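# Put the sponge in the child's toy box

## Task

Place the sponge inside the daughter's toy box and leave it there; she is coming home from preschool soon.

## Robot and tools

ROBOT AND FRAMES. Two 6-joint arms, left_arm and right_arm. Each has a two-finger parallel gripper and a wrist camera. Scene frame: origin at table-top height, midway between the nominal bases; +x points out over the table, +z up, and left_arm sits on the +y side. The arm names do not match image left and right. Calibrated bases in the scene frame: left_arm at (-0.013, +0.338, +0.030) m, quat_wxyz (+1.000, 0, 0, +0.004); right_arm at (+0.034, -0.262, +0.047) m, quat_wxyz (+1.000, 0, 0, -0.001). A two-camera stand is fixed behind the arms. Loose objects may occasionally get a brief shove from outside.

JOINT ORDER. In every row and every per-joint list, each arm goes: shoulder (joint2), elbow (joint3), waist (joint1), wrist pitch (joint4), wrist yaw (joint5), wrist roll (joint6). Stated ranges in rad: shoulder 0.000 to 3.142, elbow 0.000 to 3.142, waist -2.618 to 3.054, wrist pitch -1.571 to 1.571, wrist yaw -1.571 to 1.571, wrist roll -2.094 to 2.094. The true ends may differ by up to 0.059 rad either way.

ROW FORMAT (execute_actions and move). One row is a single list of 14 numbers covering both arms, each in [-1, 1]: left_arm's 6 joints then its opening, then right_arm's 6 joints then its opening. The joint entries are offsets, not poses. They are measured from the Joint targets at the start of the action or move, not from the previous row. They are scaled: 1.0 equals 2.224 rad for shoulder, elbow and waist, and 8.485 rad for the three wrist joints. Sending the same offset again moves the joint further. The opening entry is absolute: +1 is fully open, -1 is closed. To leave a gripper as it is, resend its present command. A 0 there is a real command to a half-way setting.

execute_actions(actions, cameras). actions is a list of actions. Each action is a table of up to 15 rows, one row per 1/30 s step, so an action lasts 0.5 s. A short table repeats its last row. If any joint would end more than 0.059 rad beyond its range, the action is refused for both arms. If the first action fails that check, or any action is malformed, the whole call is refused. An empty actions list returns the full state plus images from all cameras. cameras takes names such as cam_high, cam_low, cam_left_wrist, cam_right_wrist, or ["all"], or [].

move(target, speed, blend, opening_speed, grip_force, blocking, cameras). target is one 14-number row or a list of up to 15 rows. Every row is an offset from the same starting Joint targets, in the scaled units above. All joints travel in joint space together, so the gripper follows a curve. The path does not avoid obstacles or the other arm. speed is in rad/s for the joint with the farthest to go: 0.01 to 12.57, default 0.5. It can be one number or one per target. blend is in rad and rounds corners in a list; 0 means stop at each target. opening_speed is in opening units per second, at least 0.2. grip_force is in newtons per finger pad, 10 to 50, given as one number or one per arm. It stays set until changed; the default is full force, and lower forces close slowly. Opening changes in the first row start immediately; those in later rows take effect once that row is reached. The whole list shares at most 10 s. blocking=false returns after about 0.5 s while the motion continues. The result adds a move: line reading done, off_target, moving, held or fault, and limits=held if steps were withheld. done does not prove contact or the absence of it.

wait(seconds 0 to 10): lets the scene run while the arms hold their commands; a running move continues. stop(): brakes a running move, which needs some distance. zoom_image(camera, region=[x0, y0, x1, y1]): region is in pixels, origin at the top-left, at most 504 by 504. It works only on a camera in the latest images; images are 504x504. read_manual(section="licences"): returns licence text only. finished_scene(scene=1, optional): ends the scene for good. The sponge must stay in the box without help.

RESULTS. end_effector_position (m) and end_effector_quat_wxyz are in that arm's own base frame. The position is the point between the pads, about 1 cm behind the fingertips. Fingers point along the gripper's +z axis and close along its y axis. These readings can be off by a few cm. Joint positions and Joint velocities give one block per arm in the joint order above, then the pad gap (0.094 m when fully open). Joint targets is the base for your next offsets. Tool commands shows the current gripper commands. grip_measured uses the opening scale and reads slightly wide when empty. grip_effort_nm is motor effort, negative when closing; it is not the pad force. Joint torques are positive toward larger angles; the first three wrap at ±28 N m. Other lines: "joint sent to its limit"; "joint command not followed" (a clearance check changed the targets); MOTOR HOT from 75 °C. At 90 °C the arm folds and stays idle, and at 100 °C it goes limp. Each control step keeps targets within 0.339 rad (big joints) or 2.2 rad (wrist) of the measured angles. Targets that would move the gripper more than 200 mm are scaled back.

AVOID. Letting the sponge or anything else fall off the table or be left off it: that fails the task. Dropping or releasing moving objects. Fast impacts with the table or fixed objects. Any contact or squeeze between the two arms, including one gripper closing on the other's fingers. Strain on the wrist camera cables. Arm fault stops. Holding stretched poses for long, which overheats the motors. The sponge is soft: close on it slowly, using opening_speed and possibly a lower grip_force. Release it by commanding an opening well above grip_measured.

Each tool is called after ">>>" as name([rows], argument=value, ...), one row to a line, values as JSON.

## Session

>>> execute_actions(actions=[])

Scene clock: 0.00 s.
left_arm: end_effector_position=(+0.4102, -0.0002, +0.1177) grip_measured=+1.000 grip_effort_nm=n/a end_effector_quat_wxyz=(+0.596, +0.017, +0.803, -0.008) | right_arm: end_effector_position=(+0.3868, -0.0690, +0.1338) grip_measured=+1.000 grip_effort_nm=n/a end_effector_quat_wxyz=(+0.612, +0.180, +0.757, -0.142)
Joint names: [shoulder, elbow, waist, wrist pitch, wrist yaw, wrist roll]
Joint positions: left_arm=[1.521 0.416 0.021 0.811 0.054 0.024 0.094] | right_arm=[1.489 0.378 0.037 0.869 0.485 0.12 0.094]
Joint velocities: within noise
Joint torques (N m): no reading
Motor temperatures (°C): left_arm=[40 50 33 44 34 35 32] | right_arm=[45 52 35 41 29 30 32]
Heat: left arm: 50 °C; right arm: 52 °C.
Joint targets: left_arm=[1.515 0.421 0.021 0.808 0.055 0.024] | right_arm=[1.483 0.385 0.037 0.868 0.488 0.120]
Tool commands: left_gripper/opening=+1.0 right_gripper/opening=+1.0

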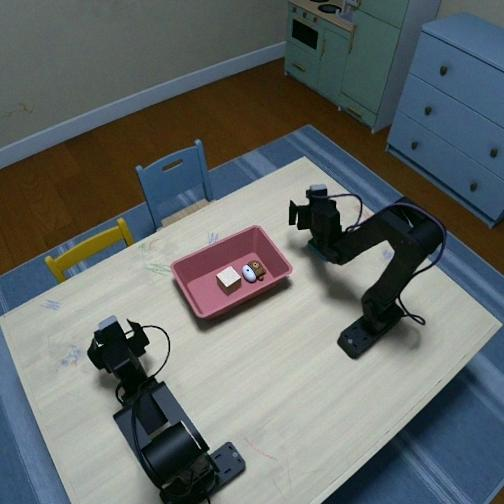

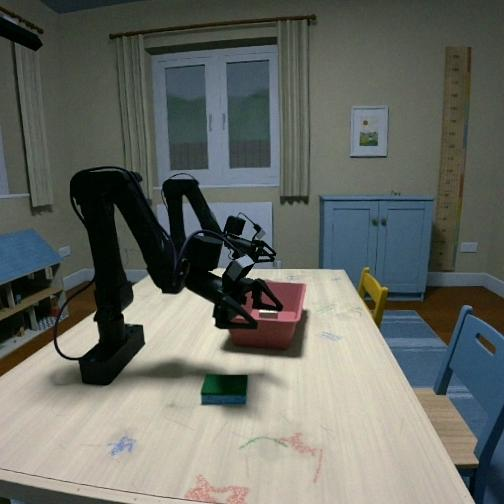

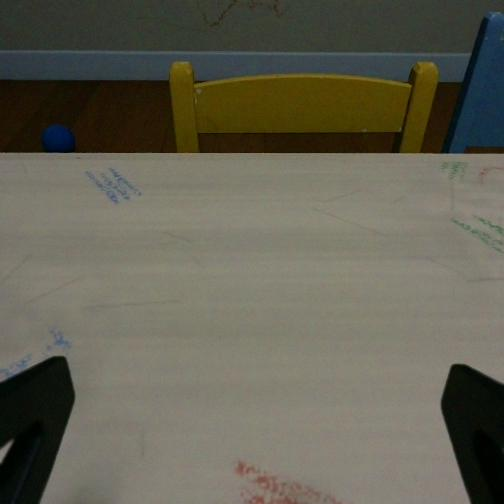

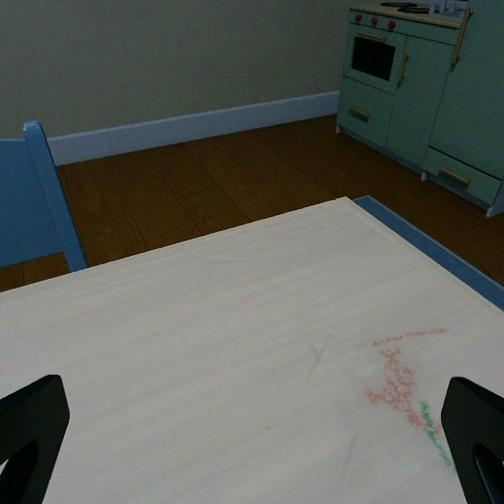

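>>> move(target=[0,0,0,0,0,0,1,0.002,0.4,-0.21,-0.2482,-0.0575,-0.0141,1], speed=1.8, cameras=["all"])

Scene clock: 69.47 s.
left_arm: end_effector_position=(+0.4102, -0.0002, +0.1177) grip_measured=+1.000 grip_effort_nm=-0.02 end_effector_quat_wxyz=(+0.596, +0.017, +0.803, -0.008) | right_arm: end_effector_position=(+0.2492, -0.1129, +0.1309) grip_measured=+1.000 grip_effort_nm=0.01 end_effector_quat_wxyz=(+0.045, +0.216, +0.975, -0.013)
Joint names: [shoulder, elbow, waist, wrist pitch, wrist yaw, wrist roll]
Joint positions: left_arm=[1.521 0.416 0.021 0.811 0.054 0.024 0.094] | right_arm=[1.489 1.243 -0.424 -1.232 0.007 0.01 0.094]
Joint torques (N m): left_arm=[-4.98 5.85 0.2 2.05 0.01 0.01] | right_arm=[-5.68 8.2 -0.53 0.53 -0.08 -0.1]
Motor temperatures (°C): left_arm=[41 49 33 50 33 35 32] | right_arm=[44 54 35 46 29 30 31]
Heat: left arm: 50 °C; right arm: 54 °C.
Joint targets: left_arm=[1.515 0.421 0.021 0.808 0.055 0.024] | right_arm=[1.487 1.274 -0.430 -1.238 0.000 0.001]
move: done

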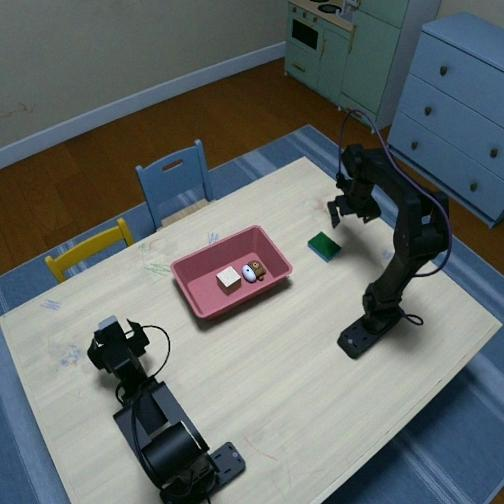

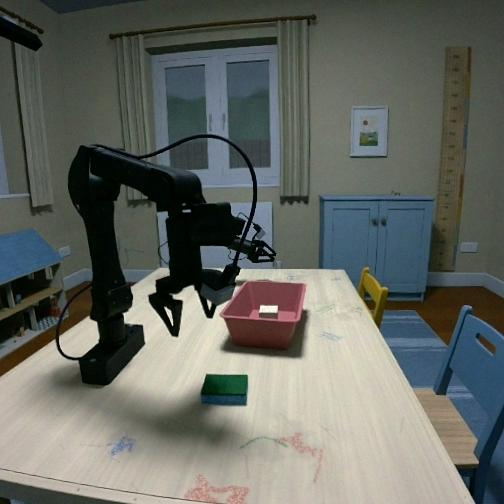

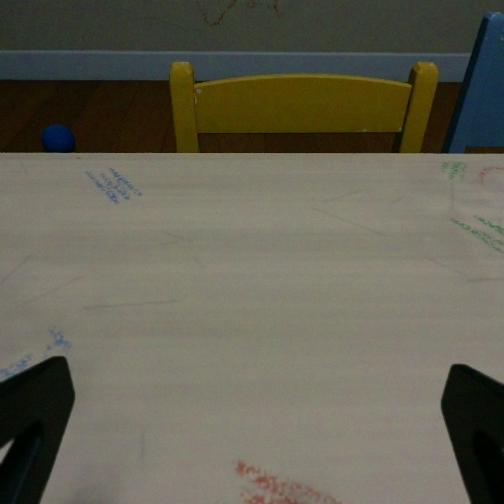

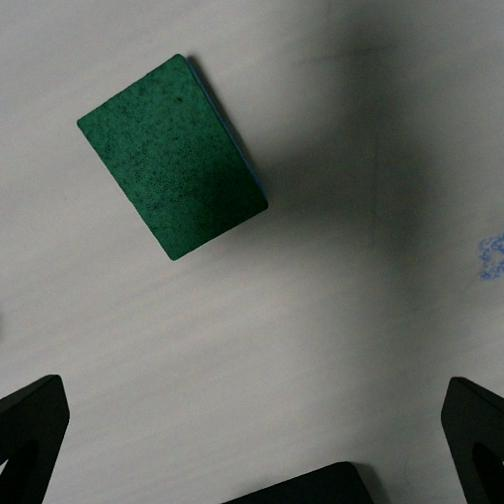

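>>> move(target=[0,0,0,0,0,0,1,0.1366,-0.0378,0.0585,0.0349,0,-0.0448,1], speed=1.0, cameras=["cam_right_wrist","cam_low","cam_high"])

Scene clock: 120.50 s.
left_arm: end_effector_position=(+0.4102, -0.0002, +0.1177) grip_measured=+1.000 grip_effort_nm=-0.02 end_effector_quat_wxyz=(+0.596, +0.017, +0.803, -0.008) | right_arm: end_effector_position=(+0.3050, -0.0948, +0.0388) grip_measured=+1.000 grip_effort_nm=0.00 end_effector_quat_wxyz=(+0.010, -0.034, +0.999, -0.006)
Joint names: [shoulder, elbow, waist, wrist pitch, wrist yaw, wrist roll]
Joint positions: left_arm=[1.521 0.416 0.021 0.811 0.054 0.024 0.094] | right_arm=[1.788 1.195 -0.302 -0.954 0.005 -0.369 0.094]
Joint torques (N m): left_arm=[-5.09 5.75 -0.1 1.99 0.01 0.01] | right_arm=[-7.73 4.89 0.09 0.58 -0.06 -0.09]
Motor temperatures (°C): left_arm=[40 48 33 51 32 34 31] | right_arm=[43 61 35 40 29 30 31]
Heat: left arm: 51 °C; right arm: 61 °C.
Joint targets: left_arm=[1.515 0.421 0.021 0.808 0.055 0.024] | right_arm=[1.791 1.190 -0.300 -0.942 0.000 -0.380]
move: done
Images, in order (width x height): cam_high 504x504, cam_low 504x504, cam_right_wrist 504x504.

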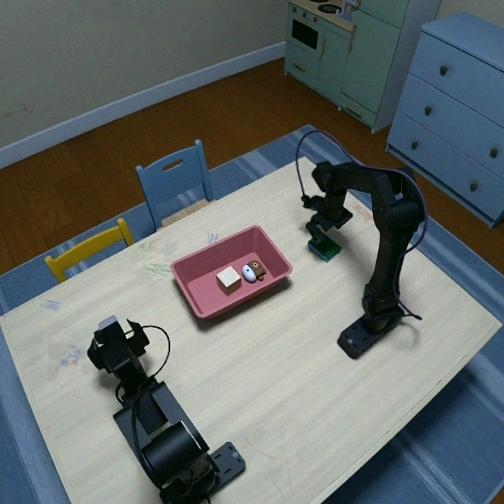

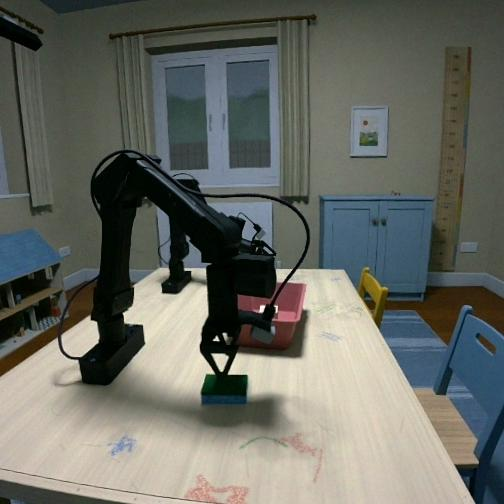

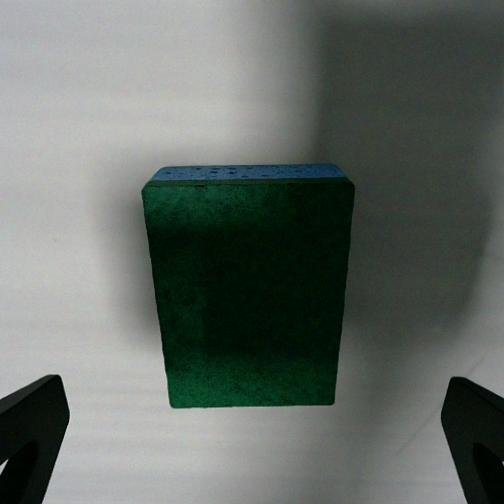

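>>> move([
  [0,0,0,0,0,0,1,0.0499,-0.0683,0,0.0282,0,0,1],
  [0,0,0,0,0,0,1,0.0499,-0.0683,0,0.0282,0,0,0.08],
  [0,0,0,0,0,0,1,0,0,0,0,0,0,0.08],
  [0,0,0,0,0,0,1,-0.0688,0.2185,0,-0.0632,0,0,0.08],
  [0,0,0,0,0,0,1,0.1053,0.428,0.3588,-0.0547,0,0.112,0.08],
], speed=[0.5,0.5,0.6,1.0,1.0], blend=[0,0,0.05,0.1,0], opening_speed=1.2, cameras=["all"])

Scene clock: 197.87 s.
left_arm: end_effector_position=(+0.4102, -0.0002, +0.1177) grip_measured=+1.000 grip_effort_nm=-0.02 end_effector_quat_wxyz=(+0.596, +0.017, +0.803, -0.008) | right_arm: end_effector_position=(+0.3793, +0.2116, +0.1994) grip_measured=+0.358 grip_effort_nm=-1.02 end_effector_quat_wxyz=(+0.110, +0.028, +0.991, +0.068)
Joint names: [shoulder, elbow, waist, wrist pitch, wrist yaw, wrist roll]
Joint positions: left_arm=[1.521 0.416 0.021 0.811 0.054 0.024 0.094] | right_arm=[2.011 2.111 0.504 -1.412 -0.006 0.561 0.064]
Joint torques (N m): left_arm=[-5.16 5.85 -0.05 2.03 -0.02 -0.01] | right_arm=[-9.21 8.12 -0.59 0.99 0.06 0.09]
Motor temperatures (°C): left_arm=[39 47 33 51 32 34 31] | right_arm=[45 54 34 37 29 30 31]
Heat: left arm: 51 °C; right arm: 54 °C.
Joint targets: left_arm=[1.515 0.421 0.021 0.808 0.055 0.024] | right_arm=[2.025 2.142 0.498 -1.406 0.000 0.571]
move: done

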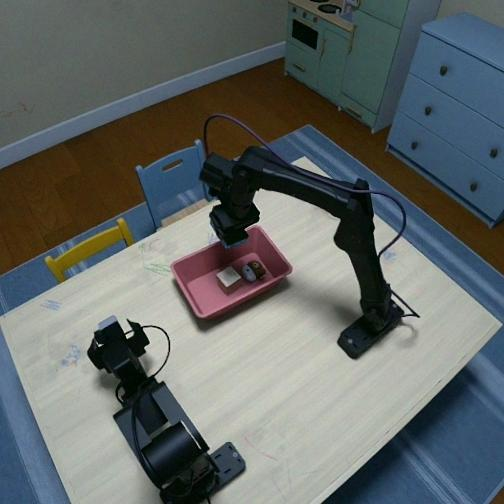

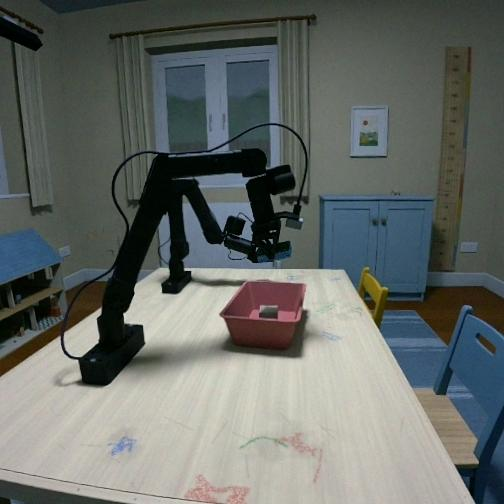

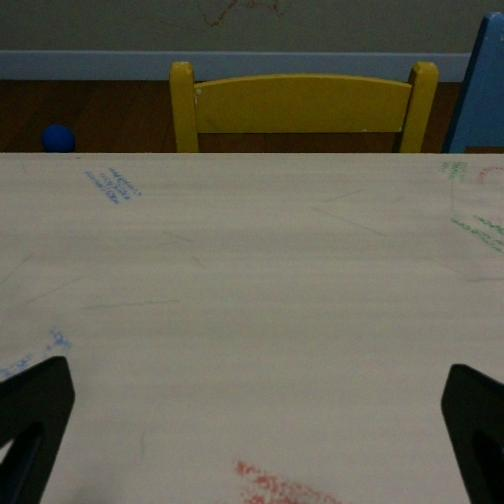

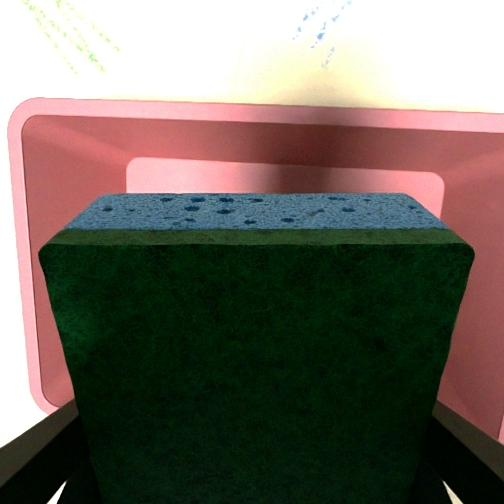

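>>> zoom_image(camera="cam_high", region=[160, 210, 310, 330])

Scaled by 3.360 from the camera's 504x504 image, which has a finer 720x720 frame.

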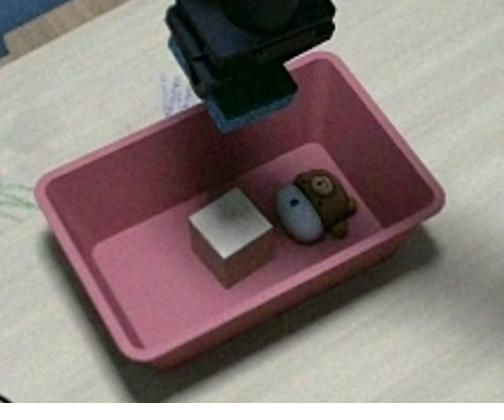

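>>> move([
  [0,0,0,0,0,0,1,0.1085,0.0277,0.1219,0.0070,0.0189,0.0301,0.08],
  [0,0,0,0,0,0,1,0.1209,-0.1565,0.1219,0.0585,0.0189,0.0301,0.08],
], speed=[0.7,0.5], blend=[0.02,0], cameras=["cam_high","cam_low","cam_right_wrist"])

>>> zoom_image(camera="cam_high", region=[160, 210, 310, 330])

Scene clock: 286.13 s.
left_arm: end_effector_position=(+0.4102, -0.0002, +0.1177) grip_measured=+1.000 grip_effort_nm=-0.02 end_effector_quat_wxyz=(+0.596, +0.017, +0.803, -0.008) | right_arm: end_effector_position=(+0.3616, +0.3169, +0.0159) grip_measured=+0.358 grip_effort_nm=-1.02 end_effector_quat_wxyz=(+0.113, +0.028, +0.993, +0.012)
Joint names: [shoulder, elbow, waist, wrist pitch, wrist yaw, wrist roll]
Joint positions: left_arm=[1.521 0.416 0.021 0.811 0.054 0.024 0.094] | right_arm=[2.278 1.803 0.772 -0.921 0.144 0.815 0.064]
Joint torques (N m): left_arm=[-4.98 5.78 0.09 2 0.06 -0.02] | right_arm=[-11.32 5.03 -0.28 0.88 0.27 0.11]
Motor temperatures (°C): left_arm=[38 46 32 52 31 33 31] | right_arm=[44 57 34 37 29 30 33]
Heat: left arm: 52 °C; right arm: 57 °C.
Joint targets: left_arm=[1.515 0.421 0.021 0.808 0.055 0.024] | right_arm=[2.294 1.794 0.769 -0.910 0.160 0.826]
move: done
Images, in order (width x height): cam_high 504x504, cam_low 504x504, cam_right_wrist 504x504.

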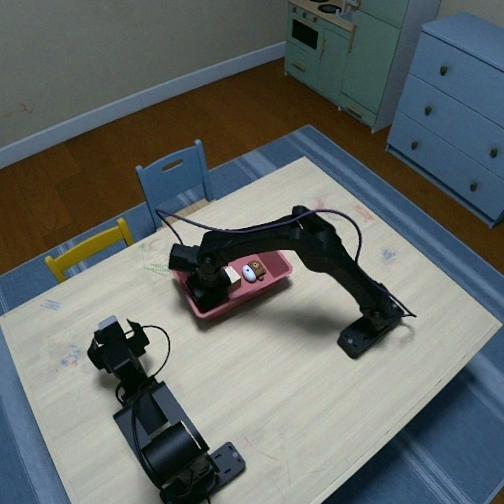

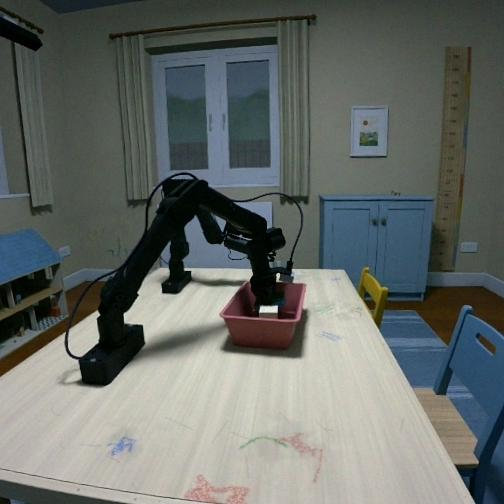

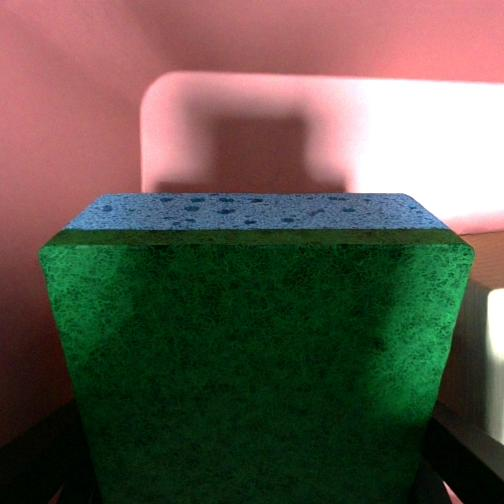

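Scaled by 3.360 from the camera's 504x504 image, which has a finer 720x720 frame.

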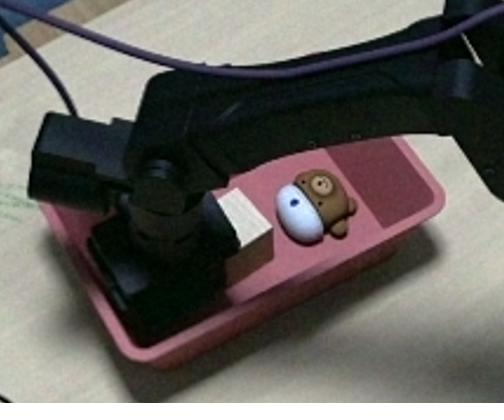

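>>> move([
  [0,0,0,0,0,0,1,0,-0.0225,-0.0067,0.0059,0,0,0.08],
  [0,0,0,0,0,0,1,0,-0.0225,-0.0067,0.0059,0,0,0.6],
  [0,0,0,0,0,0,1,-0.0124,0.1841,-0.0067,-0.0515,0,0,0.6],
], speed=[0.4,0.4,0.7], opening_speed=0.8, cameras=["cam_high","cam_right_wrist"])

Scene clock: 298.20 s.
left_arm: end_effector_position=(+0.4102, -0.0002, +0.1177) grip_measured=+1.000 grip_effort_nm=-0.02 end_effector_quat_wxyz=(+0.596, +0.017, +0.803, -0.008) | right_arm: end_effector_position=(+0.3601, +0.3099, +0.1087) grip_measured=+0.598 grip_effort_nm=0.12 end_effector_quat_wxyz=(+0.099, +0.031, +0.995, -0.003)
Joint names: [shoulder, elbow, waist, wrist pitch, wrist yaw, wrist roll]
Joint positions: left_arm=[1.521 0.416 0.021 0.811 0.054 0.024 0.094] | right_arm=[2.278 2.18 0.763 -1.338 0.145 0.816 0.075]
Joint torques (N m): left_arm=[-5.04 5.87 -0.02 1.97 0.01 -0.04] | right_arm=[-13.61 7.6 -0.87 0.56 0.25 0.11]
Motor temperatures (°C): left_arm=[38 46 32 52 31 33 31] | right_arm=[47 57 34 36 29 30 33]
Heat: left arm: 52 °C; right arm: 57 °C.
Joint targets: left_arm=[1.515 0.421 0.021 0.808 0.055 0.024] | right_arm=[2.266 2.204 0.754 -1.347 0.160 0.826]
move: done
Images, in order (width x height): cam_high 504x504, cam_right_wrist 504x504.

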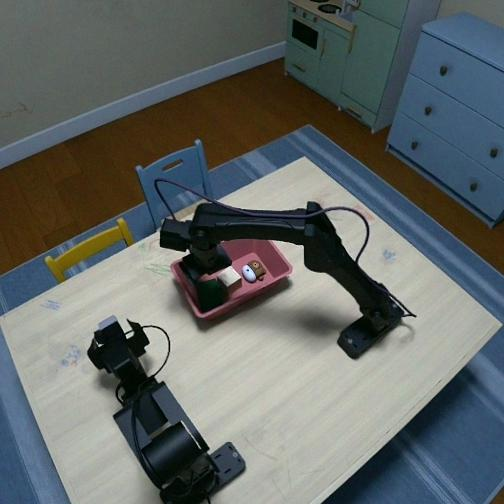

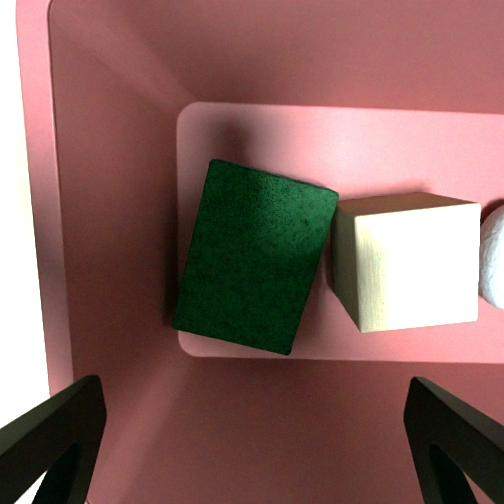

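The sponge is in the toy box, lying on its floor, and the gripper is clear of it.

>>> finished_scene()

The scene is finished: the task was done.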